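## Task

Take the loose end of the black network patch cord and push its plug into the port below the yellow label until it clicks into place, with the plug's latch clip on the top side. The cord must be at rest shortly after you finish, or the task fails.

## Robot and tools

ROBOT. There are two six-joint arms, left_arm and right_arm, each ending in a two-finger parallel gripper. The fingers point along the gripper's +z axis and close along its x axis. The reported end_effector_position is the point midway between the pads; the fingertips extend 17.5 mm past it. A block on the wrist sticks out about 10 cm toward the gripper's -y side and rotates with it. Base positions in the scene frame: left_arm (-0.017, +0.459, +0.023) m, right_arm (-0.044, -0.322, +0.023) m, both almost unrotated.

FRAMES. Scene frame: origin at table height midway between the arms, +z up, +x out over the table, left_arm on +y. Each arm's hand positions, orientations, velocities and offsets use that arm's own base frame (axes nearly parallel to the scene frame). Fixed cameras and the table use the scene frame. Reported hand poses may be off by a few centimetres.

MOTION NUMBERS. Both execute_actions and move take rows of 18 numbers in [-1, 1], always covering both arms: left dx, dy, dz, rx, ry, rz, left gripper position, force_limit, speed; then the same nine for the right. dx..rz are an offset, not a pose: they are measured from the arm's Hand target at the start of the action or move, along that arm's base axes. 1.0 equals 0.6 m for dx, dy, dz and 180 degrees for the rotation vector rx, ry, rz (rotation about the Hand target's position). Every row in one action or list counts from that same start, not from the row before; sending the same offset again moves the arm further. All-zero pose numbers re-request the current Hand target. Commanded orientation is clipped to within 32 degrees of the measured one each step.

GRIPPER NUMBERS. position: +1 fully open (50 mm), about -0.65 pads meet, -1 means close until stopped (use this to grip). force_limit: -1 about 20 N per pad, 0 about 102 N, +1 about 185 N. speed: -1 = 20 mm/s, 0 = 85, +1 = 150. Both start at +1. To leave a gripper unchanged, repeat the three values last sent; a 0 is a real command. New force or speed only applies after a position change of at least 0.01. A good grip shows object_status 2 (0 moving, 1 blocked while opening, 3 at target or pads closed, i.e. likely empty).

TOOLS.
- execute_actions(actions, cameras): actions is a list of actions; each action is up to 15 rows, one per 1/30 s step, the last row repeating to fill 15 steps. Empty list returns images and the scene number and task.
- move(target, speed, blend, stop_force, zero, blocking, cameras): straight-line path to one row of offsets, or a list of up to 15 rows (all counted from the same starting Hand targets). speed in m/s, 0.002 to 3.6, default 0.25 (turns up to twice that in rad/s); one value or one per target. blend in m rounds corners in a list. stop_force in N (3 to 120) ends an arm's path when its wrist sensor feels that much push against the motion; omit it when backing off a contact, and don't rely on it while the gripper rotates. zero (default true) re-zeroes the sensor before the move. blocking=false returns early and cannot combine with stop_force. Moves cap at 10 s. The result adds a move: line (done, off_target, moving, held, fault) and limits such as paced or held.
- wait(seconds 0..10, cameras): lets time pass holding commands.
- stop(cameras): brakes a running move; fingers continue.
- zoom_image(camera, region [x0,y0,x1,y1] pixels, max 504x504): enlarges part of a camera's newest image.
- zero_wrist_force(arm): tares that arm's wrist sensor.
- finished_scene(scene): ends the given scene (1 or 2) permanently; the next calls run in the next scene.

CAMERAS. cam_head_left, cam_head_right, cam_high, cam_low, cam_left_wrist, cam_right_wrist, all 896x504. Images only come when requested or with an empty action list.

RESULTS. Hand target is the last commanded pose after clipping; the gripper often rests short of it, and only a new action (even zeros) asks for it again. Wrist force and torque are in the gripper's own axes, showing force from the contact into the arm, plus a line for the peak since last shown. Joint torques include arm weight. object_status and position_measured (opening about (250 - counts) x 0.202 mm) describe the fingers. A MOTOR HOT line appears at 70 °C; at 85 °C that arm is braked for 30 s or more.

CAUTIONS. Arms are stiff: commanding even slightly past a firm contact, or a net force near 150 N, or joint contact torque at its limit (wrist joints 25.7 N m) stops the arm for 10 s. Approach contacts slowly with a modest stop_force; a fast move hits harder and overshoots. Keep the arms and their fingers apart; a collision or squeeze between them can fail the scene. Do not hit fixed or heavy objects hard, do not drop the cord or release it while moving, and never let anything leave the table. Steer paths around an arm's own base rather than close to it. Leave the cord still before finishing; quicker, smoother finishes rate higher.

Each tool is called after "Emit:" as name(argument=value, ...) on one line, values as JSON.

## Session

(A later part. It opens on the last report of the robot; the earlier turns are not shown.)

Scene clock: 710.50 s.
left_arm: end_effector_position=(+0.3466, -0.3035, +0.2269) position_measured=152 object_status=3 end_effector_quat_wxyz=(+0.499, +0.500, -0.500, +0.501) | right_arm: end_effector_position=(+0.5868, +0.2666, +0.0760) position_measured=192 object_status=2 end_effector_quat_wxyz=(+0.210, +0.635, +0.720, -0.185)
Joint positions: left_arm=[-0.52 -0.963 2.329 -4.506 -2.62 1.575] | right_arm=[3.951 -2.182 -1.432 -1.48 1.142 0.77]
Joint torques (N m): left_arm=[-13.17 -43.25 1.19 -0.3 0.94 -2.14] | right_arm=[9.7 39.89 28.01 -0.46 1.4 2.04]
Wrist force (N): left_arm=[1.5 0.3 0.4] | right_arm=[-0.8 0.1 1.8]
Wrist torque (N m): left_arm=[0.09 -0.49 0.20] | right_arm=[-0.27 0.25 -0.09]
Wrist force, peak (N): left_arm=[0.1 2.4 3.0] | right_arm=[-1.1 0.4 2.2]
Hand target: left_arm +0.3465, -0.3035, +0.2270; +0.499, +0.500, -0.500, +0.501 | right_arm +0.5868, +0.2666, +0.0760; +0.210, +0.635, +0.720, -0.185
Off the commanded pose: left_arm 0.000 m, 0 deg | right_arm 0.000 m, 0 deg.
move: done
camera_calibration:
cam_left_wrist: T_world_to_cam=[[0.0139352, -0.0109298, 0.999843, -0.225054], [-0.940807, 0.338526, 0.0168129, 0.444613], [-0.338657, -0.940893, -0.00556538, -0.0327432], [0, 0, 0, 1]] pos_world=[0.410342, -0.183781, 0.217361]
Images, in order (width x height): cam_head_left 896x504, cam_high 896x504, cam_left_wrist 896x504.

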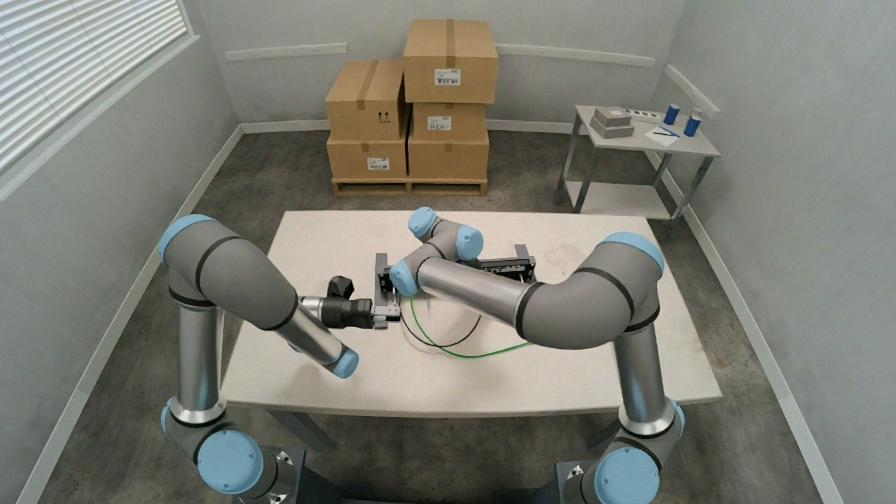

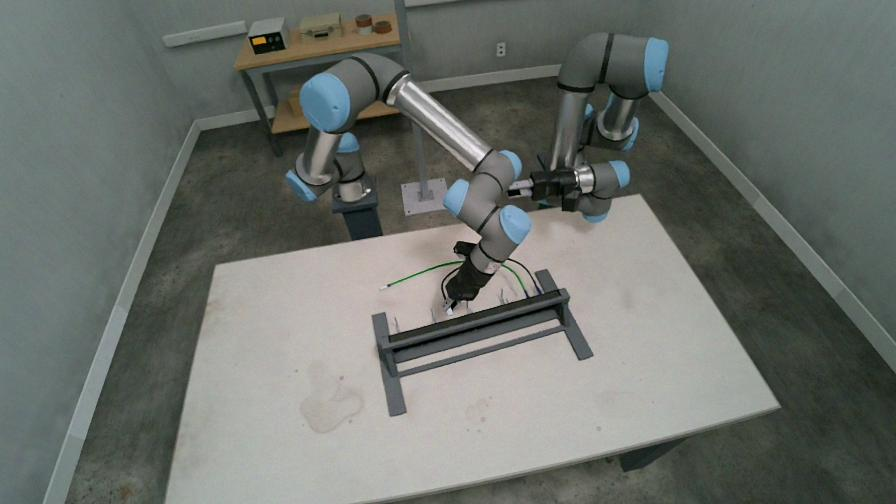

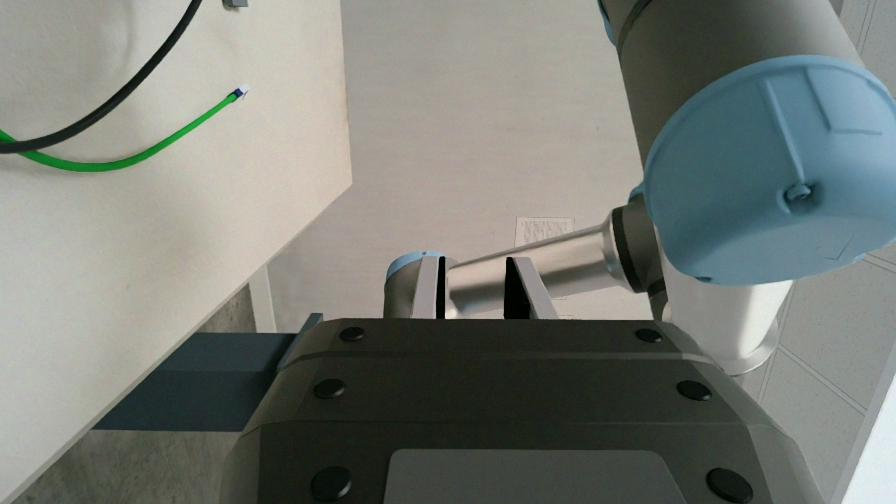

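Emit:
move(target=[[0,0,0,0,0,0,0.0,-0.8,-1,-0.06,0,0.04,0,0,0,-1,-0.3,-1],[0,0,0,0,0,0,0.0,-0.8,-1,-0.23,-0.1,0.33,0,0,0.48,-1,-0.3,-1]], speed=0.25, blend=0.02)

Emit:
move(target=[[0,0,0,0,0,0,0.0,-0.8,-1,-0.204,0.1,0.03,0,0,0.48,-1,-0.3,-1]], speed=0.25, cameras=["cam_left_wrist","cam_right_wrist","cam_high"])

Scene clock: 727.80 s.
left_arm: end_effector_position=(+0.3465, -0.3035, +0.2270) position_measured=152 object_status=3 end_effector_quat_wxyz=(+0.499, +0.500, -0.500, +0.501) | right_arm: end_effector_position=(+0.4488, +0.2066, +0.2740) position_measured=192 object_status=2 end_effector_quat_wxyz=(+0.279, -0.029, +0.960, +0.009)
Joint positions: left_arm=[-0.52 -0.963 2.329 -4.506 -2.62 1.574] | right_arm=[4.08 -1.273 -2.163 -0.89 1.146 -0.778]
Joint torques (N m): left_arm=[-13.19 -41.82 1.58 1.28 -0.54 1.97] | right_arm=[11.89 13.13 32.46 1.11 -3.68 -2]
Wrist force (N): left_arm=[1.2 0.4 0.4] | right_arm=[-1.1 0.8 1.8]
Wrist torque (N m): left_arm=[0.11 -0.43 0.23] | right_arm=[-0.23 0.32 -0.13]
Wrist force, peak (N): left_arm=[1.6 0.4 0.4] | right_arm=[-0.4 3.7 3.7]
Hand target: left_arm +0.3465, -0.3035, +0.2270; +0.499, +0.500, -0.500, +0.501 | right_arm +0.4488, +0.2066, +0.2740; +0.279, -0.029, +0.960, +0.009
Off the commanded pose: left_arm 0.000 m, 0 deg | right_arm 0.000 m, 0 deg.
move: done

Scene clock: 731.33 s.
left_arm: end_effector_position=(+0.3465, -0.3035, +0.2270) position_measured=152 object_status=3 end_effector_quat_wxyz=(+0.499, +0.500, -0.500, +0.501) | right_arm: end_effector_position=(+0.3265, +0.2666, +0.2920) position_measured=192 object_status=2 end_effector_quat_wxyz=(-0.197, +0.678, -0.680, -0.198)
Joint positions: left_arm=[-0.52 -0.963 2.329 -4.506 -2.62 1.574] | right_arm=[3.904 -1.213 -2.16 -0.925 1.969 -2.292]
Joint torques (N m): left_arm=[-12.89 -40.55 1.53 1.27 -0.45 2.15] | right_arm=[4.02 16.39 19.11 5.47 -1.25 -1.93]
Wrist force (N): left_arm=[1.2 0.5 0.4] | right_arm=[-1.7 -0.5 2.1]
Wrist torque (N m): left_arm=[0.13 -0.44 0.23] | right_arm=[-0.31 0.40 -0.14]
Wrist force, peak (N): left_arm=[1.5 0.2 0.6] | right_arm=[-1.5 -0.5 2.8]
Hand target: left_arm +0.3465, -0.3035, +0.2270; +0.499, +0.500, -0.500, +0.501 | right_arm +0.3264, +0.2666, +0.2920; -0.197, +0.678, -0.679, -0.198
Off the commanded pose: left_arm 0.000 m, 0 deg | right_arm 0.000 m, 0 deg.
move: done
camera_calibration:
cam_left_wrist: T_world_to_cam=[[0.0141884, -0.0108089, 0.999841, -0.225132], [-0.94076, 0.338647, 0.017011, 0.444479], [-0.338777, -0.940851, -0.00536375, -0.0327646], [0, 0, 0, 1]] pos_world=[0.410242, -0.183781, 0.21736]
cam_right_wrist: T_world_to_cam=[[0.00526894, -0.842679, -0.538391, 0.385003], [-0.943955, -0.181883, 0.275442, 0.295836], [-0.330033, 0.506765, -0.796409, 0.331796], [0, 0, 0, 1]] pos_world=[0.38673, 0.210099, 0.390042]
Images, in order (width x height): cam_high 896x504, cam_left_wrist 896x504, cam_right_wrist 896x504.

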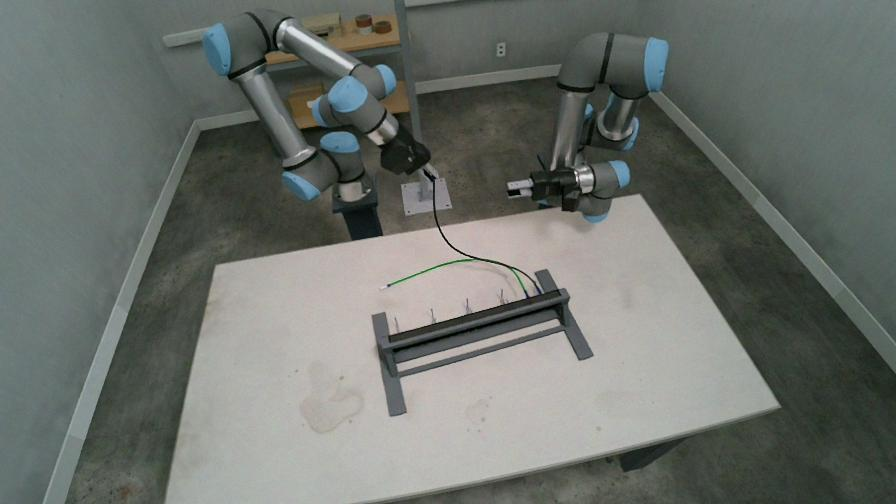

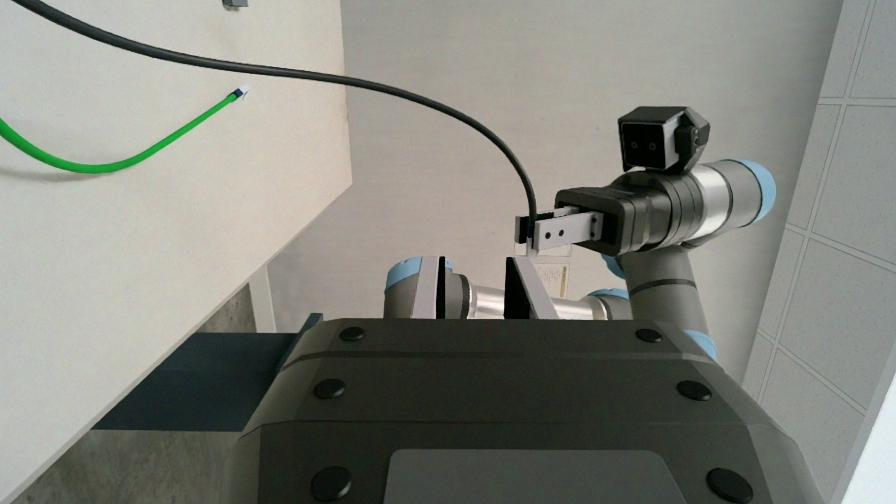

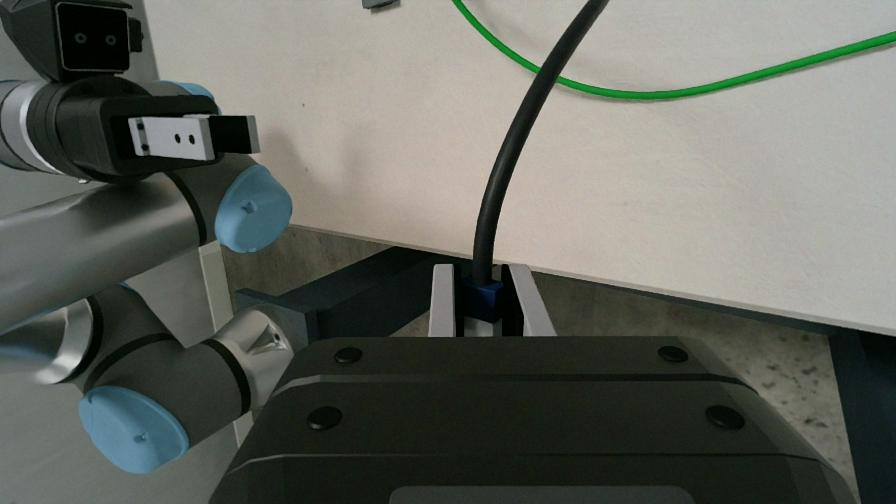

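Emit:
move(target=[[0,0,0,0,0,0,0.0,-0.8,-1,-0.0007,0.237,-0.09,0,0,0,-1,-0.3,-1]], speed=0.15, cameras=["cam_left_wrist","cam_right_wrist"])

Scene clock: 817.70 s.
left_arm: end_effector_position=(+0.3465, -0.3035, +0.2270) position_measured=152 object_status=3 end_effector_quat_wxyz=(+0.499, +0.500, -0.500, +0.501) | right_arm: end_effector_position=(+0.3260, +0.4088, +0.2381) position_measured=192 object_status=2 end_effector_quat_wxyz=(-0.197, +0.678, -0.679, -0.198)
Joint positions: left_arm=[-0.52 -0.963 2.329 -4.506 -2.62 1.574] | right_arm=[4.153 -1.485 -2.123 -0.61 1.859 -2.055]
Joint torques (N m): left_arm=[-12.57 -39.14 1.67 1.25 -0.21 2.07] | right_arm=[0.46 16.46 16.24 2.52 2.83 -1.45]
Wrist force (N): left_arm=[1.4 0.5 0.4] | right_arm=[-1.1 -0.2 1.5]
Wrist torque (N m): left_arm=[0.12 -0.47 0.23] | right_arm=[-0.25 0.32 0.04]
Wrist force, peak (N): left_arm=[1.5 0.3 0.8] | right_arm=[-1.9 0.0 3.5]
Hand target: left_arm +0.3465, -0.3035, +0.2270; +0.499, +0.500, -0.500, +0.501 | right_arm +0.3260, +0.4088, +0.2380; -0.197, +0.678, -0.679, -0.198
Off the commanded pose: left_arm 0.000 m, 0 deg | right_arm 0.000 m, 0 deg.
move: done
camera_calibration:
cam_left_wrist: T_world_to_cam=[[0.0141884, -0.0108089, 0.999841, -0.225132], [-0.94076, 0.338647, 0.017011, 0.444479], [-0.338777, -0.940851, -0.00536375, -0.0327646], [0, 0, 0, 1]] pos_world=[0.410242, -0.183781, 0.21736]
cam_right_wrist: T_world_to_cam=[[0.00573421, -0.842669, -0.538401, 0.475635], [-0.943956, -0.18225, 0.275193, 0.336384], [-0.33002, 0.506649, -0.796488, 0.216738], [0, 0, 0, 1]] pos_world=[0.386332, 0.352299, 0.336141]
Images, in order (width x height): cam_left_wrist 896x504, cam_right_wrist 896x504.

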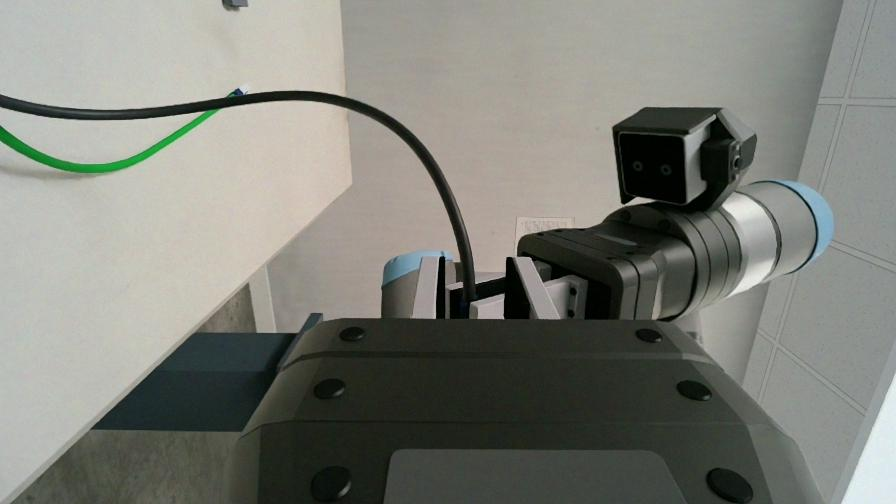

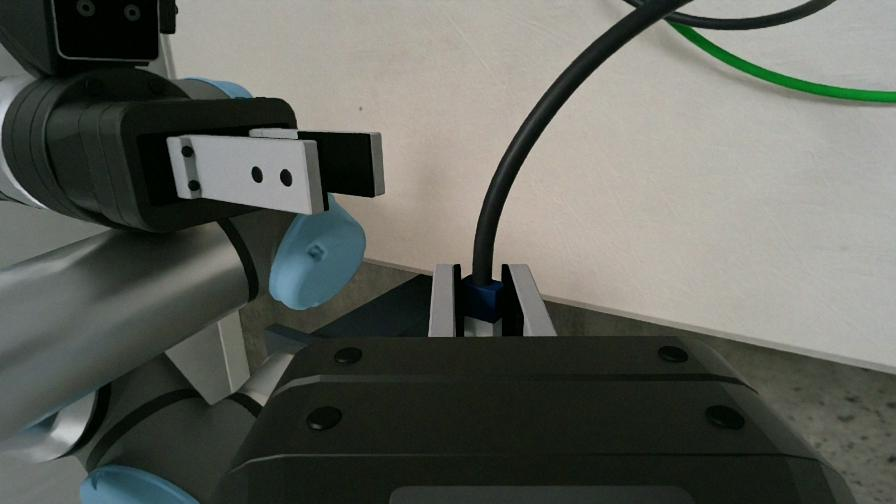

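Emit:
move(target=[[0,-0.0922,0,0,0,0,0.0,-0.8,-1,0,0,0,0,0,0,-1,-0.3,-1]], speed=0.08, cameras=["cam_left_wrist","cam_right_wrist"])

Scene clock: 834.40 s.
left_arm: end_effector_position=(+0.3465, -0.3589, +0.2269) position_measured=152 object_status=3 end_effector_quat_wxyz=(+0.499, +0.500, -0.500, +0.501) | right_arm: end_effector_position=(+0.3260, +0.4088, +0.2380) position_measured=192 object_status=2 end_effector_quat_wxyz=(-0.197, +0.678, -0.679, -0.198)
Joint positions: left_arm=[-0.66 -0.955 2.297 -4.482 -2.48 1.574] | right_arm=[4.153 -1.485 -2.123 -0.61 1.859 -2.055]
Joint torques (N m): left_arm=[7.21 -37.48 0.67 -3.64 -0.85 -1.88] | right_arm=[5.33 12.59 16.05 5.22 2.67 1.4]
Wrist force (N): left_arm=[1.3 0.1 0.5] | right_arm=[-0.7 -0.2 1.4]
Wrist torque (N m): left_arm=[0.06 -0.46 0.25] | right_arm=[-0.25 0.27 0.04]
Wrist force, peak (N): left_arm=[1.5 0.2 2.0] | right_arm=[-1.2 0.1 1.7]
Hand target: left_arm +0.3465, -0.3589, +0.2270; +0.499, +0.500, -0.500, +0.501 | right_arm +0.3260, +0.4088, +0.2380; -0.197, +0.678, -0.679, -0.198
Off the commanded pose: left_arm 0.000 m, 0 deg | right_arm 0.000 m, 0 deg.
move: done
camera_calibration:
cam_left_wrist: T_world_to_cam=[[0.0143433, -0.0109703, 0.999837, -0.225833], [-0.940725, 0.338732, 0.017212, 0.463296], [-0.338866, -0.940819, -0.00546151, -0.0847887], [0, 0, 0, 1]] pos_world=[0.410342, -0.239182, 0.217359]
cam_right_wrist: T_world_to_cam=[[0.0056837, -0.842679, -0.538387, 0.475683], [-0.943925, -0.182254, 0.275297, 0.336383], [-0.33011, 0.506632, -0.796462, 0.216639], [0, 0, 0, 1]] pos_world=[0.386332, 0.352399, 0.336041]
Images, in order (width x height): cam_left_wrist 896x504, cam_right_wrist 896x504.

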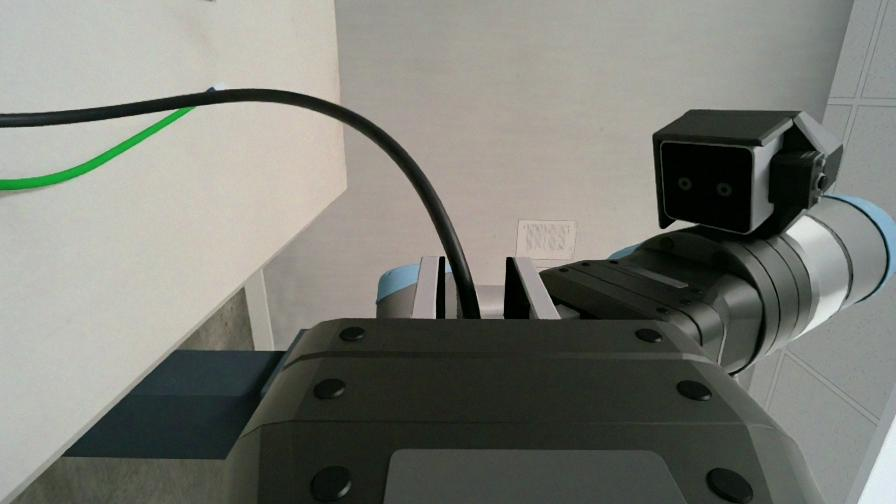

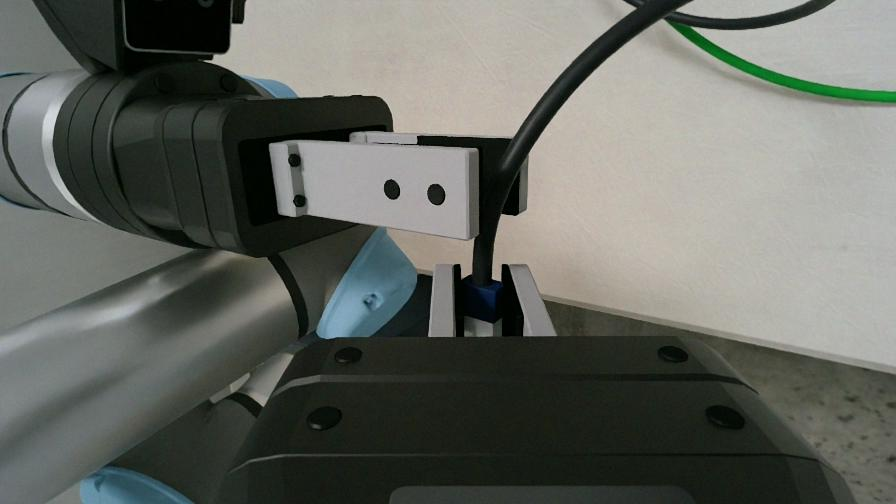

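Emit:
move(target=[[0,-0.012,0,0,0,0,0.0,-0.8,-1,0,0,0,0,0,0,-1,-0.3,-1],[0,-0.012,0,0,0,0,-1,-0.8,-1,0,0,0,0,0,0,-1,-0.3,-1]], speed=0.08, cameras=["cam_left_wrist","cam_right_wrist"])

Scene clock: 849.37 s.
left_arm: end_effector_position=(+0.3465, -0.3661, +0.2270) position_measured=225 object_status=2 end_effector_quat_wxyz=(+0.499, +0.500, -0.500, +0.501) | right_arm: end_effector_position=(+0.3260, +0.4088, +0.2380) position_measured=192 object_status=2 end_effector_quat_wxyz=(-0.197, +0.678, -0.679, -0.198)
Joint positions: left_arm=[-0.677 -0.953 2.291 -4.478 -2.463 1.574] | right_arm=[4.153 -1.485 -2.123 -0.61 1.859 -2.055]
Joint torques (N m): left_arm=[11.77 -22.65 -0.15 -3.73 -1.54 -2.38] | right_arm=[4.44 13.04 17.29 4.98 2.37 1.06]
Wrist force (N): left_arm=[2.1 -1.1 0.2] | right_arm=[-0.3 1.0 2.6]
Wrist torque (N m): left_arm=[0.02 -0.48 0.21] | right_arm=[-0.20 0.30 0.04]
Wrist force, peak (N): left_arm=[2.5 -1.1 0.4] | right_arm=[-0.5 1.0 2.6]
Hand target: left_arm +0.3465, -0.3661, +0.2270; +0.499, +0.500, -0.500, +0.501 | right_arm +0.3260, +0.4088, +0.2380; -0.197, +0.678, -0.679, -0.198
Off the commanded pose: left_arm 0.000 m, 0 deg | right_arm 0.000 m, 0 deg.
move: done
camera_calibration:
cam_left_wrist: T_world_to_cam=[[0.0141884, -0.0108089, 0.999841, -0.225809], [-0.94076, 0.338647, 0.017011, 0.465678], [-0.338777, -0.940851, -0.00536375, -0.0916619], [0, 0, 0, 1]] pos_world=[0.410242, -0.246381, 0.21736]
cam_right_wrist: T_world_to_cam=[[0.0056837, -0.842679, -0.538387, 0.475683], [-0.943925, -0.182254, 0.275297, 0.336383], [-0.33011, 0.506632, -0.796462, 0.216639], [0, 0, 0, 1]] pos_world=[0.386332, 0.352399, 0.336041]
Images, in order (width x height): cam_left_wrist 896x504, cam_right_wrist 896x504.

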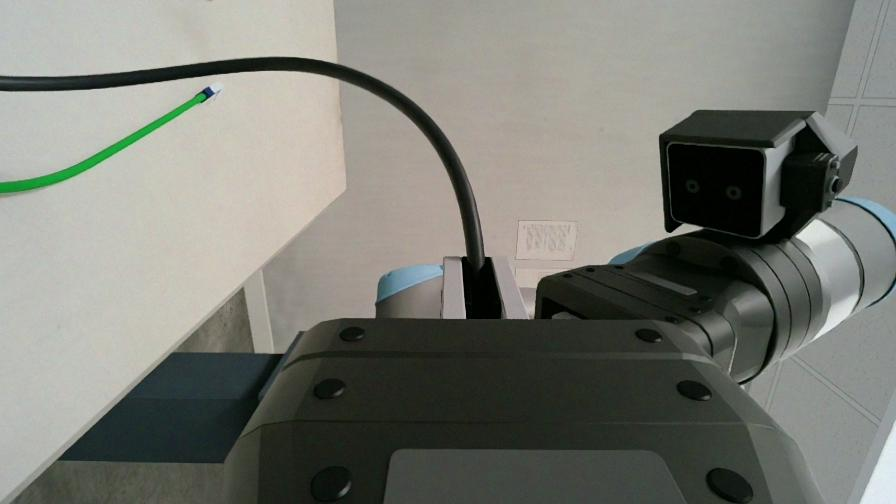

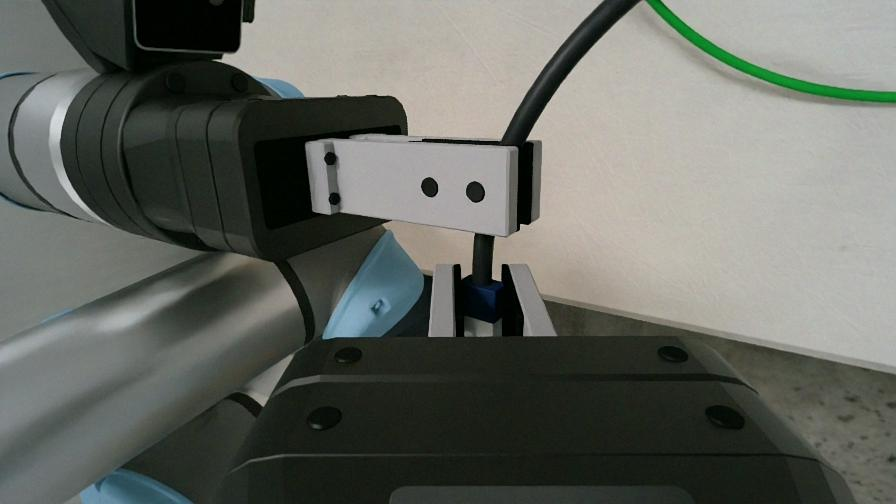

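Emit:
move(target=[[0,0,0,0,0,0,-1,-0.8,-1,0,0,0,0,0,0,0.47,-0.8,-1],[0,0,0,0,0,0,-1,-0.8,-1,0,-0.035,0.057,0,0,0,0.47,-0.8,-1],[0,0,0,0,0,0,-1,-0.8,-1,0.0068,0.0152,0.163,-0.176,0.0887,-0.0037,0.47,-0.8,-1]], speed=[0.05,0.04,0.12], cameras=["cam_left_wrist","cam_right_wrist"])

Scene clock: 876.10 s.
left_arm: end_effector_position=(+0.3465, -0.3661, +0.2270) position_measured=225 object_status=2 end_effector_quat_wxyz=(+0.499, +0.500, -0.500, +0.501) | right_arm: end_effector_position=(+0.3301, +0.4180, +0.3358) position_measured=83 object_status=3 end_effector_quat_wxyz=(-0.089, -0.669, +0.732, +0.095)
Joint positions: left_arm=[-0.677 -0.953 2.291 -4.478 -2.463 1.574] | right_arm=[4.182 -1.726 -1.377 -1.725 1.805 -2.025]
Joint torques (N m): left_arm=[3.64 -26.65 0.07 0.36 -1.42 -2.28] | right_arm=[-4.6 31.5 29.99 2.25 1.22 -2.23]
Wrist force (N): left_arm=[1.5 0.0 0.2] | right_arm=[-1.4 1.3 1.0]
Wrist torque (N m): left_arm=[0.05 -0.51 0.25] | right_arm=[0.06 0.14 0.01]
Wrist force, peak (N): left_arm=[3.2 -0.7 0.9] | right_arm=[-0.3 0.5 3.2]
Hand target: left_arm +0.3465, -0.3661, +0.2270; +0.499, +0.500, -0.500, +0.501 | right_arm +0.3301, +0.4180, +0.3358; -0.089, -0.669, +0.732, +0.095
Off the commanded pose: left_arm 0.000 m, 0 deg | right_arm 0.000 m, 0 deg.
move: done
camera_calibration:
cam_left_wrist: T_world_to_cam=[[0.0141884, -0.0108089, 0.999841, -0.225809], [-0.94076, 0.338647, 0.017011, 0.465678], [-0.338777, -0.940851, -0.00536375, -0.0916619], [0, 0, 0, 1]] pos_world=[0.410242, -0.246381, 0.21736]
cam_right_wrist: T_world_to_cam=[[-0.083107, -0.996539, -0.00188386, 0.449445], [-0.824083, 0.0676618, 0.562413, 0.0745451], [-0.560339, 0.0482929, -0.826854, 0.569005], [0, 0, 0, 1]] pos_world=[0.417619, 0.415366, 0.429405]
Images, in order (width x height): cam_left_wrist 896x504, cam_right_wrist 896x504.

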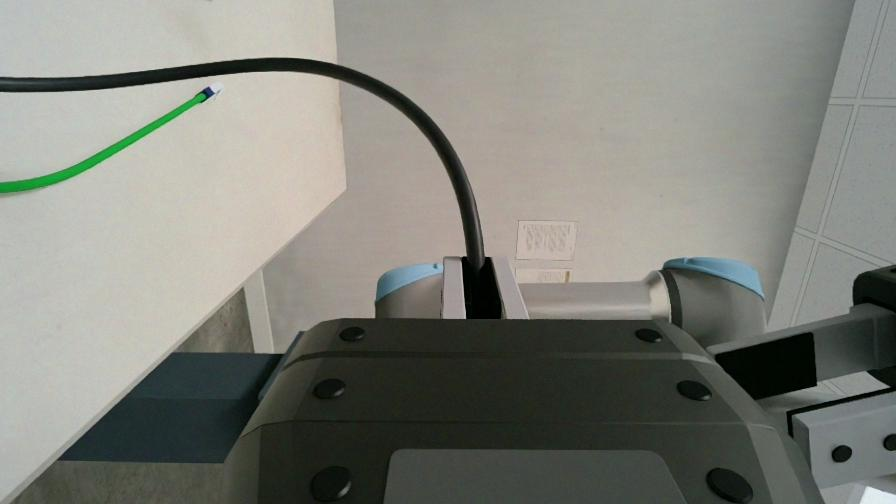

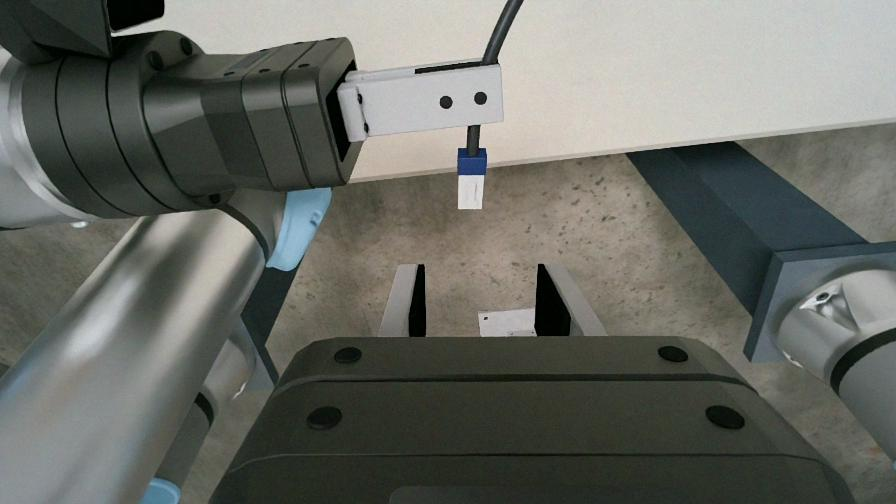

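Emit:
zoom_image(camera="cam_right_wrist", region=[400, 100, 540, 230])

Emit:
zoom_image(camera="cam_left_wrist", region=[400, 200, 600, 330])

Scaled by 3.600 from the camera's 896x504 image, which has a finer 1280x720 frame.

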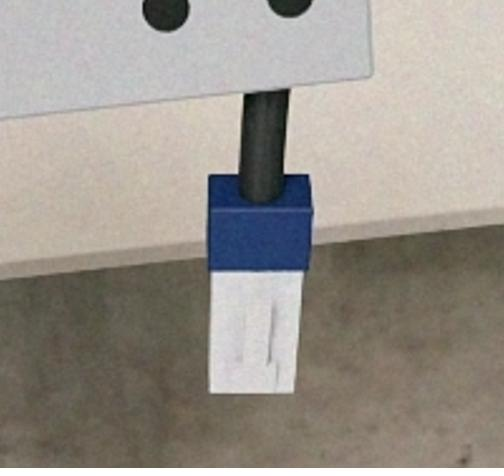

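Scaled by 2.520 from the camera's 896x504 image, which has a finer 1280x720 frame.

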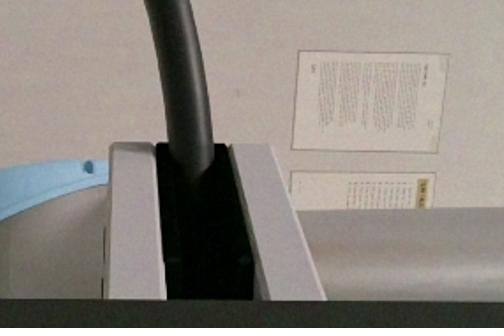

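Emit:
move(target=[[0,0,0,0,0,0,-1,-0.8,-1,0,0,-0.12,0,0,0,0.47,-0.8,-1]], speed=0.1, cameras=["cam_right_wrist"])

Emit:
zoom_image(camera="cam_right_wrist", region=[380, 160, 580, 360])

Scene clock: 915.10 s.
left_arm: end_effector_position=(+0.3465, -0.3661, +0.2270) position_measured=225 object_status=2 end_effector_quat_wxyz=(+0.499, +0.500, -0.500, +0.501) | right_arm: end_effector_position=(+0.3301, +0.4180, +0.2638) position_measured=83 object_status=3 end_effector_quat_wxyz=(-0.089, -0.669, +0.732, +0.095)
Joint positions: left_arm=[-0.677 -0.953 2.291 -4.478 -2.463 1.574] | right_arm=[4.182 -1.735 -1.55 -1.543 1.805 -2.026]
Joint torques (N m): left_arm=[-0.66 -29.45 -0.31 1.03 -1.49 -2.17] | right_arm=[-5.12 37.77 25.3 1.55 1.74 1.78]
Wrist force (N): left_arm=[1.3 -0.2 0.7] | right_arm=[-1.8 1.0 1.6]
Wrist torque (N m): left_arm=[0.01 -0.47 0.25] | right_arm=[-0.01 0.20 0.05]
Wrist force, peak (N): left_arm=[1.8 0.0 0.7] | right_arm=[-1.8 0.5 3.4]
Hand target: left_arm +0.3465, -0.3661, +0.2270; +0.499, +0.500, -0.500, +0.501 | right_arm +0.3301, +0.4180, +0.2638; -0.089, -0.669, +0.732, +0.095
Off the commanded pose: left_arm 0.000 m, 0 deg | right_arm 0.000 m, 0 deg.
move: done
camera_calibration:
cam_right_wrist: T_world_to_cam=[[-0.0831866, -0.996532, -0.00180983, 0.449313], [-0.82395, 0.0677584, 0.562597, 0.114819], [-0.560523, 0.0482917, -0.826729, 0.509586], [0, 0, 0, 1]] pos_world=[0.417617, 0.415366, 0.357506]
Images, in order (width x height): cam_right_wrist 896x504.

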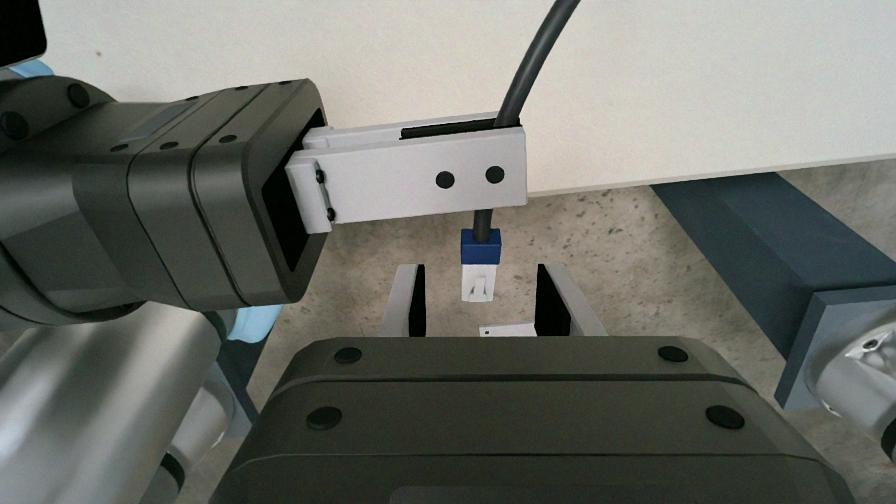

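Scaled by 2.520 from the camera's 896x504 image, which has a finer 1280x720 frame.

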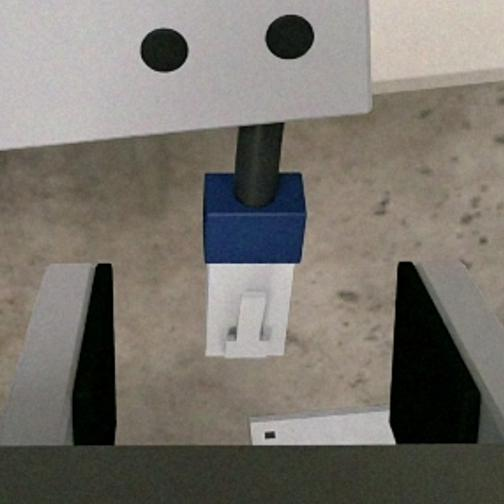

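Emit:
move(target=[[0,0,0,0,0,0,-1,-0.8,-1,0,0,-0.0463,0,0,0,0.47,-0.8,-1]], speed=0.06, cameras=["cam_right_wrist","cam_left_wrist"])

Emit:
zoom_image(camera="cam_right_wrist", region=[380, 200, 580, 360])

Scene clock: 944.97 s.
left_arm: end_effector_position=(+0.3465, -0.3661, +0.2270) position_measured=225 object_status=2 end_effector_quat_wxyz=(+0.499, +0.500, -0.500, +0.501) | right_arm: end_effector_position=(+0.3301, +0.4180, +0.2360) position_measured=83 object_status=3 end_effector_quat_wxyz=(-0.089, -0.669, +0.732, +0.095)
Joint positions: left_arm=[-0.677 -0.953 2.291 -4.478 -2.463 1.574] | right_arm=[4.182 -1.747 -1.609 -1.473 1.805 -2.025]
Joint torques (N m): left_arm=[-3.76 -30.64 0.17 0.93 -1.49 -1.99] | right_arm=[5.27 38.56 32.22 0.38 0.84 0.16]
Wrist force (N): left_arm=[1.5 0.2 0.7] | right_arm=[-1.6 1.3 1.8]
Wrist torque (N m): left_arm=[0.07 -0.52 0.25] | right_arm=[0.04 0.18 0.07]
Wrist force, peak (N): left_arm=[1.7 0.1 0.5] | right_arm=[-1.2 1.0 2.8]
Hand target: left_arm +0.3465, -0.3661, +0.2270; +0.499, +0.500, -0.500, +0.501 | right_arm +0.3301, +0.4180, +0.2360; -0.089, -0.669, +0.732, +0.095
Off the commanded pose: left_arm 0.000 m, 0 deg | right_arm 0.000 m, 0 deg.
move: done
camera_calibration:
cam_left_wrist: T_world_to_cam=[[0.0142828, -0.0108418, 0.999839, -0.225855], [-0.940758, 0.338646, 0.0171109, 0.465655], [-0.338777, -0.940851, -0.00536273, -0.0916622], [0, 0, 0, 1]] pos_world=[0.410242, -0.246381, 0.217359]
cam_right_wrist: T_world_to_cam=[[-0.0831949, -0.996532, -0.00180421, 0.449264], [-0.823949, 0.0677684, 0.562597, 0.130511], [-0.560523, 0.0482918, -0.826729, 0.486521], [0, 0, 0, 1]] pos_world=[0.417617, 0.415366, 0.329606]
Images, in order (width x height): cam_left_wrist 896x504, cam_right_wrist 896x504.

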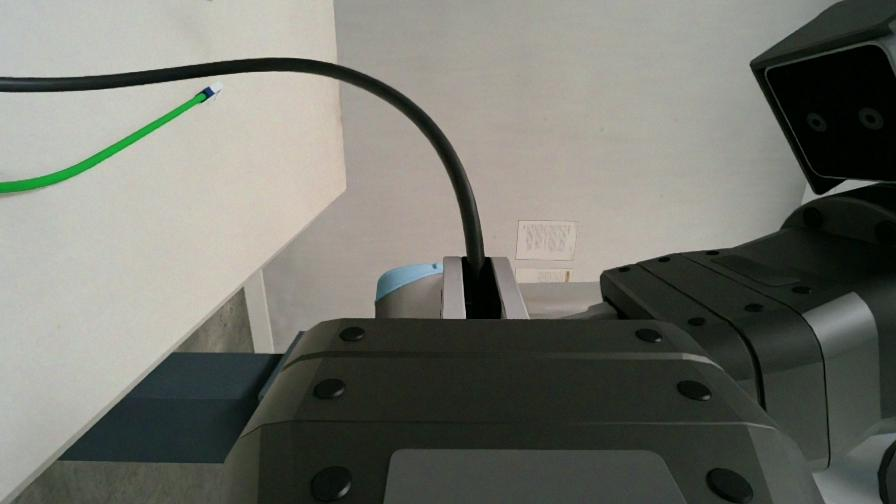

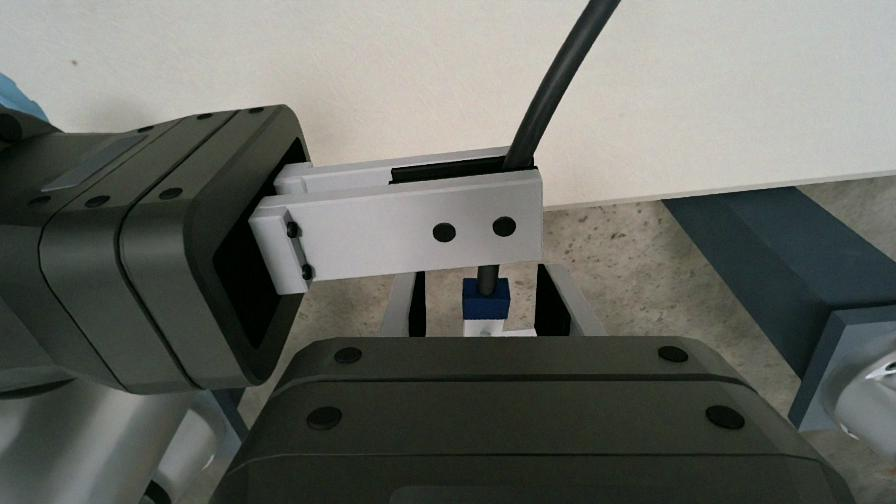

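Scaled by 2.520 from the camera's 896x504 image, which has a finer 1280x720 frame.

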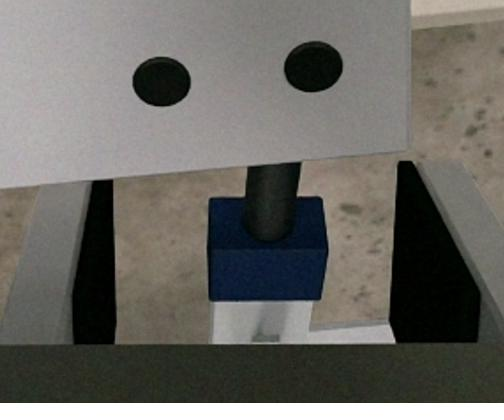

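Emit:
move(target=[[0,0,0,0,0,0,-1,-0.8,-1,0,-0.0013,0,0,0,0,0.47,-0.8,-1],[0,0,0,0,0,0,-1,-0.8,-1,0,-0.0013,0,0,0,0,-1,-0.5,-1]], speed=0.06, cameras=["cam_right_wrist"])

Emit:
zoom_image(camera="cam_right_wrist", region=[380, 200, 580, 360])

Scene clock: 962.03 s.
left_arm: end_effector_position=(+0.3465, -0.3661, +0.2270) position_measured=225 object_status=2 end_effector_quat_wxyz=(+0.499, +0.500, -0.500, +0.501) | right_arm: end_effector_position=(+0.3301, +0.4172, +0.2360) position_measured=192 object_status=2 end_effector_quat_wxyz=(-0.089, -0.669, +0.732, +0.095)
Joint positions: left_arm=[-0.677 -0.953 2.291 -4.478 -2.463 1.574] | right_arm=[4.181 -1.745 -1.61 -1.473 1.805 -2.026]
Joint torques (N m): left_arm=[-9.3 -33.57 -0.3 1.02 -1.48 -1.85] | right_arm=[-7.25 31.92 21.88 3.86 -2.3 -1.15]
Wrist force (N): left_arm=[1.3 -0.4 -0.3] | right_arm=[-0.8 1.8 1.8]
Wrist torque (N m): left_arm=[0.03 -0.46 0.25] | right_arm=[0.07 0.16 0.20]
Wrist force, peak (N): left_arm=[1.8 -0.4 0.6] | right_arm=[-1.8 1.6 1.9]
Hand target: left_arm +0.3465, -0.3661, +0.2270; +0.499, +0.500, -0.500, +0.501 | right_arm +0.3301, +0.4172, +0.2360; -0.089, -0.669, +0.732, +0.095
Off the commanded pose: left_arm 0.000 m, 0 deg | right_arm 0.000 m, 0 deg.
move: done
camera_calibration:
cam_right_wrist: T_world_to_cam=[[-0.0831098, -0.996539, -0.00187136, 0.448456], [-0.824036, 0.0676671, 0.562481, 0.130627], [-0.560408, 0.0482898, -0.826808, 0.486621], [0, 0, 0, 1]] pos_world=[0.417618, 0.414566, 0.329706]
Images, in order (width x height): cam_right_wrist 896x504.

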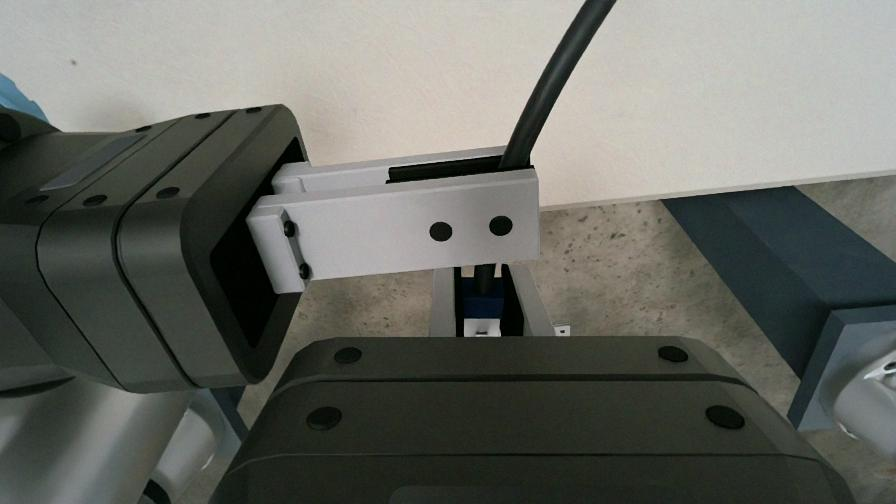

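Scaled by 2.520 from the camera's 896x504 image, which has a finer 1280x720 frame.

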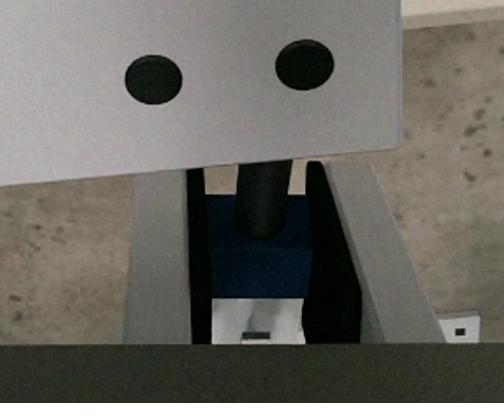

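Emit:
move(target=[[0,0,0,0,0,0,-0.3,-0.8,-1,0,0,0,0,0,0,-1,-0.5,-1],[0,0.105,0,0,0,0,-0.3,-0.8,-1,0,0,0,0,0,0,-1,-0.5,-1]], speed=[0.05,0.1])

Emit:
move(target=[[-0.05,0.02,0.06,0.15,-0.145,-0.145,1,-0.8,-1,0,0,0,0,0,0,-1,-0.5,-1],[-0.11,0.255,0.17,0.39,-0.3763,-0.3763,1,-0.8,-1,0,0,0,0,0,0,-1,-0.5,-1]], speed=0.25, blend=0.05, cameras=["cam_right_wrist","cam_head_right"])

Scene clock: 978.30 s.
left_arm: end_effector_position=(+0.3465, -0.3030, +0.2270) position_measured=198 object_status=3 end_effector_quat_wxyz=(+0.499, +0.500, -0.500, +0.501) | right_arm: end_effector_position=(+0.3301, +0.4172, +0.2360) position_measured=192 object_status=2 end_effector_quat_wxyz=(-0.089, -0.669, +0.732, +0.095)
Joint positions: left_arm=[-0.518 -0.964 2.33 -4.506 -2.621 1.574] | right_arm=[4.181 -1.745 -1.61 -1.473 1.805 -2.026]
Joint torques (N m): left_arm=[-4.5 -28.18 -16.05 1.4 0.24 1.83] | right_arm=[-5.34 30.63 30.4 3.82 -2.02 1.39]
Wrist force (N): left_arm=[1.2 0.5 0.7] | right_arm=[-1.4 1.2 1.6]
Wrist torque (N m): left_arm=[0.12 -0.43 0.24] | right_arm=[0.04 0.13 0.20]
Wrist force, peak (N): left_arm=[1.1 -0.2 2.6] | right_arm=[-2.1 0.7 2.3]
Hand target: left_arm +0.3465, -0.3031, +0.2270; +0.499, +0.500, -0.500, +0.501 | right_arm +0.3301, +0.4172, +0.2360; -0.089, -0.669, +0.732, +0.095
Off the commanded pose: left_arm 0.000 m, 0 deg | right_arm 0.000 m, 0 deg.
move: done

Scene clock: 982.93 s.
left_arm: end_effector_position=(+0.2805, -0.1501, +0.3290) position_measured=3 object_status=3 end_effector_quat_wxyz=(+0.000, -0.017, +1.000, -0.001) | right_arm: end_effector_position=(+0.3301, +0.4172, +0.2360) position_measured=192 object_status=2 end_effector_quat_wxyz=(-0.089, -0.669, +0.732, +0.095)
Joint positions: left_arm=[-0.923 -2.061 1.932 -1.444 -1.572 3.755] | right_arm=[4.181 -1.745 -1.61 -1.473 1.805 -2.026]
Joint torques (N m): left_arm=[5.99 5.93 -19.02 -4.25 0.56 -1.4] | right_arm=[-2.48 30.5 30.26 3.92 -1.89 1.24]
Wrist force (N): left_arm=[-0.1 -0.3 -1.6] | right_arm=[-1.2 1.3 1.7]
Wrist torque (N m): left_arm=[0.09 0.32 0.25] | right_arm=[0.06 0.12 0.20]
Wrist force, peak (N): left_arm=[0.8 -0.1 -2.2] | right_arm=[-1.6 1.5 2.1]
Hand target: left_arm +0.2805, -0.1501, +0.3290; +0.000, -0.017, +1.000, -0.001 | right_arm +0.3301, +0.4172, +0.2360; -0.089, -0.669, +0.732, +0.095
Off the commanded pose: left_arm 0.000 m, 0 deg | right_arm 0.000 m, 0 deg.
move: done
camera_calibration:
cam_right_wrist: T_world_to_cam=[[-0.0831098, -0.996539, -0.00187136, 0.448456], [-0.824036, 0.0676671, 0.562481, 0.130627], [-0.560408, 0.0482898, -0.826808, 0.486621], [0, 0, 0, 1]] pos_world=[0.417618, 0.414566, 0.329706]
Images, in order (width x height): cam_head_right 896x504, cam_right_wrist 896x504.

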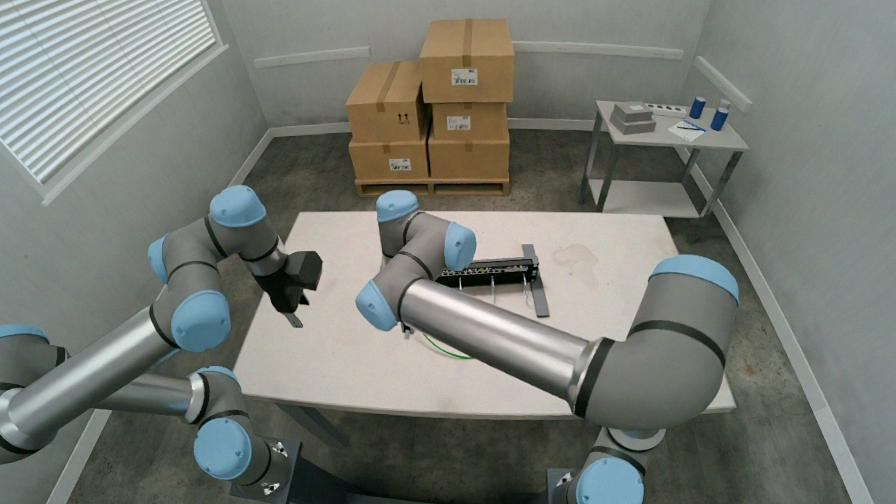

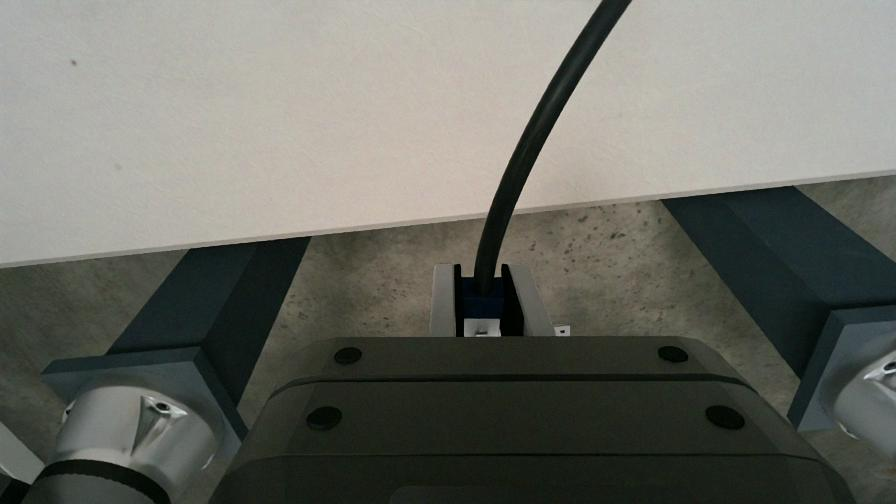

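Emit:
move(target=[[0,0,0,0,0,0,1,-0.8,-1,0.1165,-0.0953,0.1067,0,0,-0.466,-1,-0.5,-1],[0,0,0,0,0,0,1,-0.8,-1,0.3332,-0.2753,-0.1767,0,0,-0.9315,-1,-0.5,-1]], speed=0.25, blend=0.04, cameras=["cam_right_wrist","cam_head_right","cam_high"])

Scene clock: 1021.60 s.
left_arm: end_effector_position=(+0.2805, -0.1501, +0.3290) position_measured=3 object_status=3 end_effector_quat_wxyz=(+0.000, -0.017, +1.000, -0.001) | right_arm: end_effector_position=(+0.5301, +0.2520, +0.1301) position_measured=192 object_status=2 end_effector_quat_wxyz=(+0.085, +0.656, +0.744, +0.098)
Joint positions: left_arm=[-0.923 -2.061 1.932 -1.444 -1.572 3.755] | right_arm=[3.882 -1.771 -1.967 -0.759 1.423 0.599]
Joint torques (N m): left_arm=[11.16 7.13 -19.44 -2.59 -1.17 2.18] | right_arm=[10.84 32.11 16.65 1 1.93 1.1]
Wrist force (N): left_arm=[0.2 -0.2 -1.6] | right_arm=[-1.7 0.4 1.6]
Wrist torque (N m): left_arm=[0.09 0.29 0.25] | right_arm=[-0.09 0.21 0.16]
Wrist force, peak (N): left_arm=[0.3 -0.3 -1.8] | right_arm=[-2.1 0.5 2.8]
Hand target: left_arm +0.2805, -0.1501, +0.3290; +0.000, -0.017, +1.000, -0.001 | right_arm +0.5300, +0.2520, +0.1300; +0.085, +0.656, +0.744, +0.098
Off the commanded pose: left_arm 0.000 m, 0 deg | right_arm 0.000 m, 0 deg.
move: done
camera_calibration:
cam_right_wrist: T_world_to_cam=[[-0.131699, 0.991288, -0.00186042, -0.174927], [0.819366, 0.109914, 0.562635, -0.515575], [0.557937, 0.0725742, -0.826704, -0.0798937], [0, 0, 0, 1]] pos_world=[0.443982, 0.23587, 0.223706]
Images, in order (width x height): cam_head_right 896x504, cam_high 896x504, cam_right_wrist 896x504.

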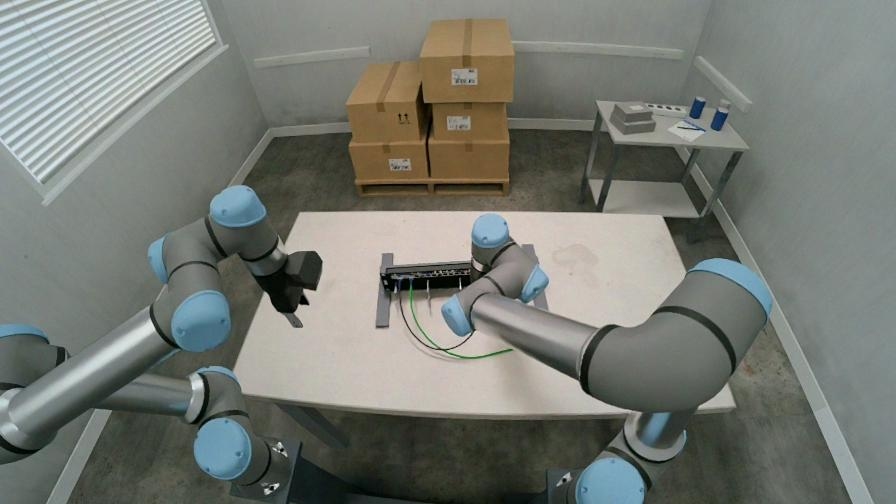

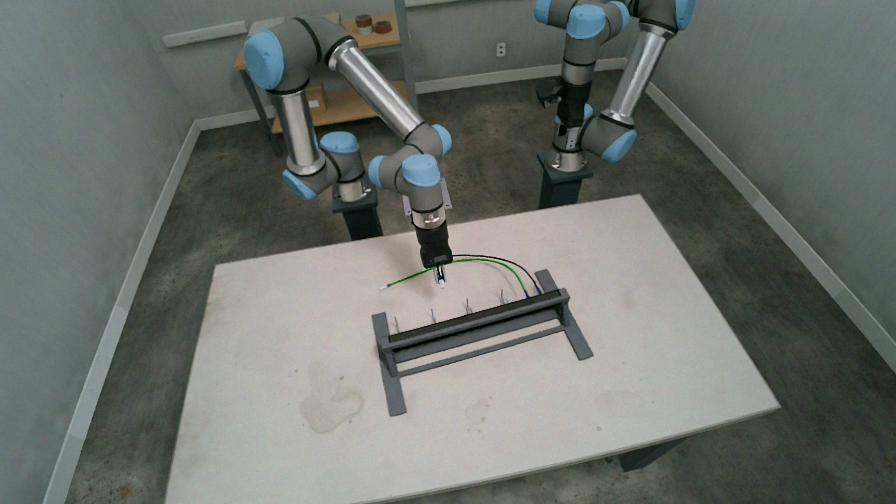

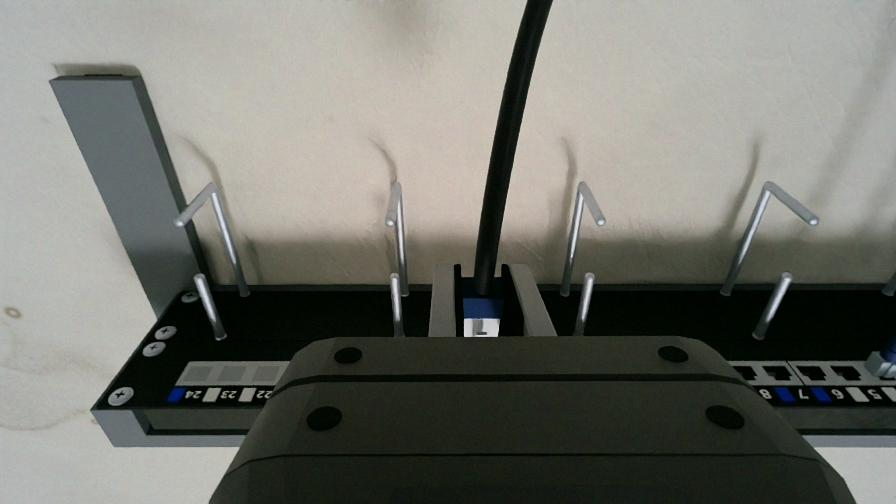

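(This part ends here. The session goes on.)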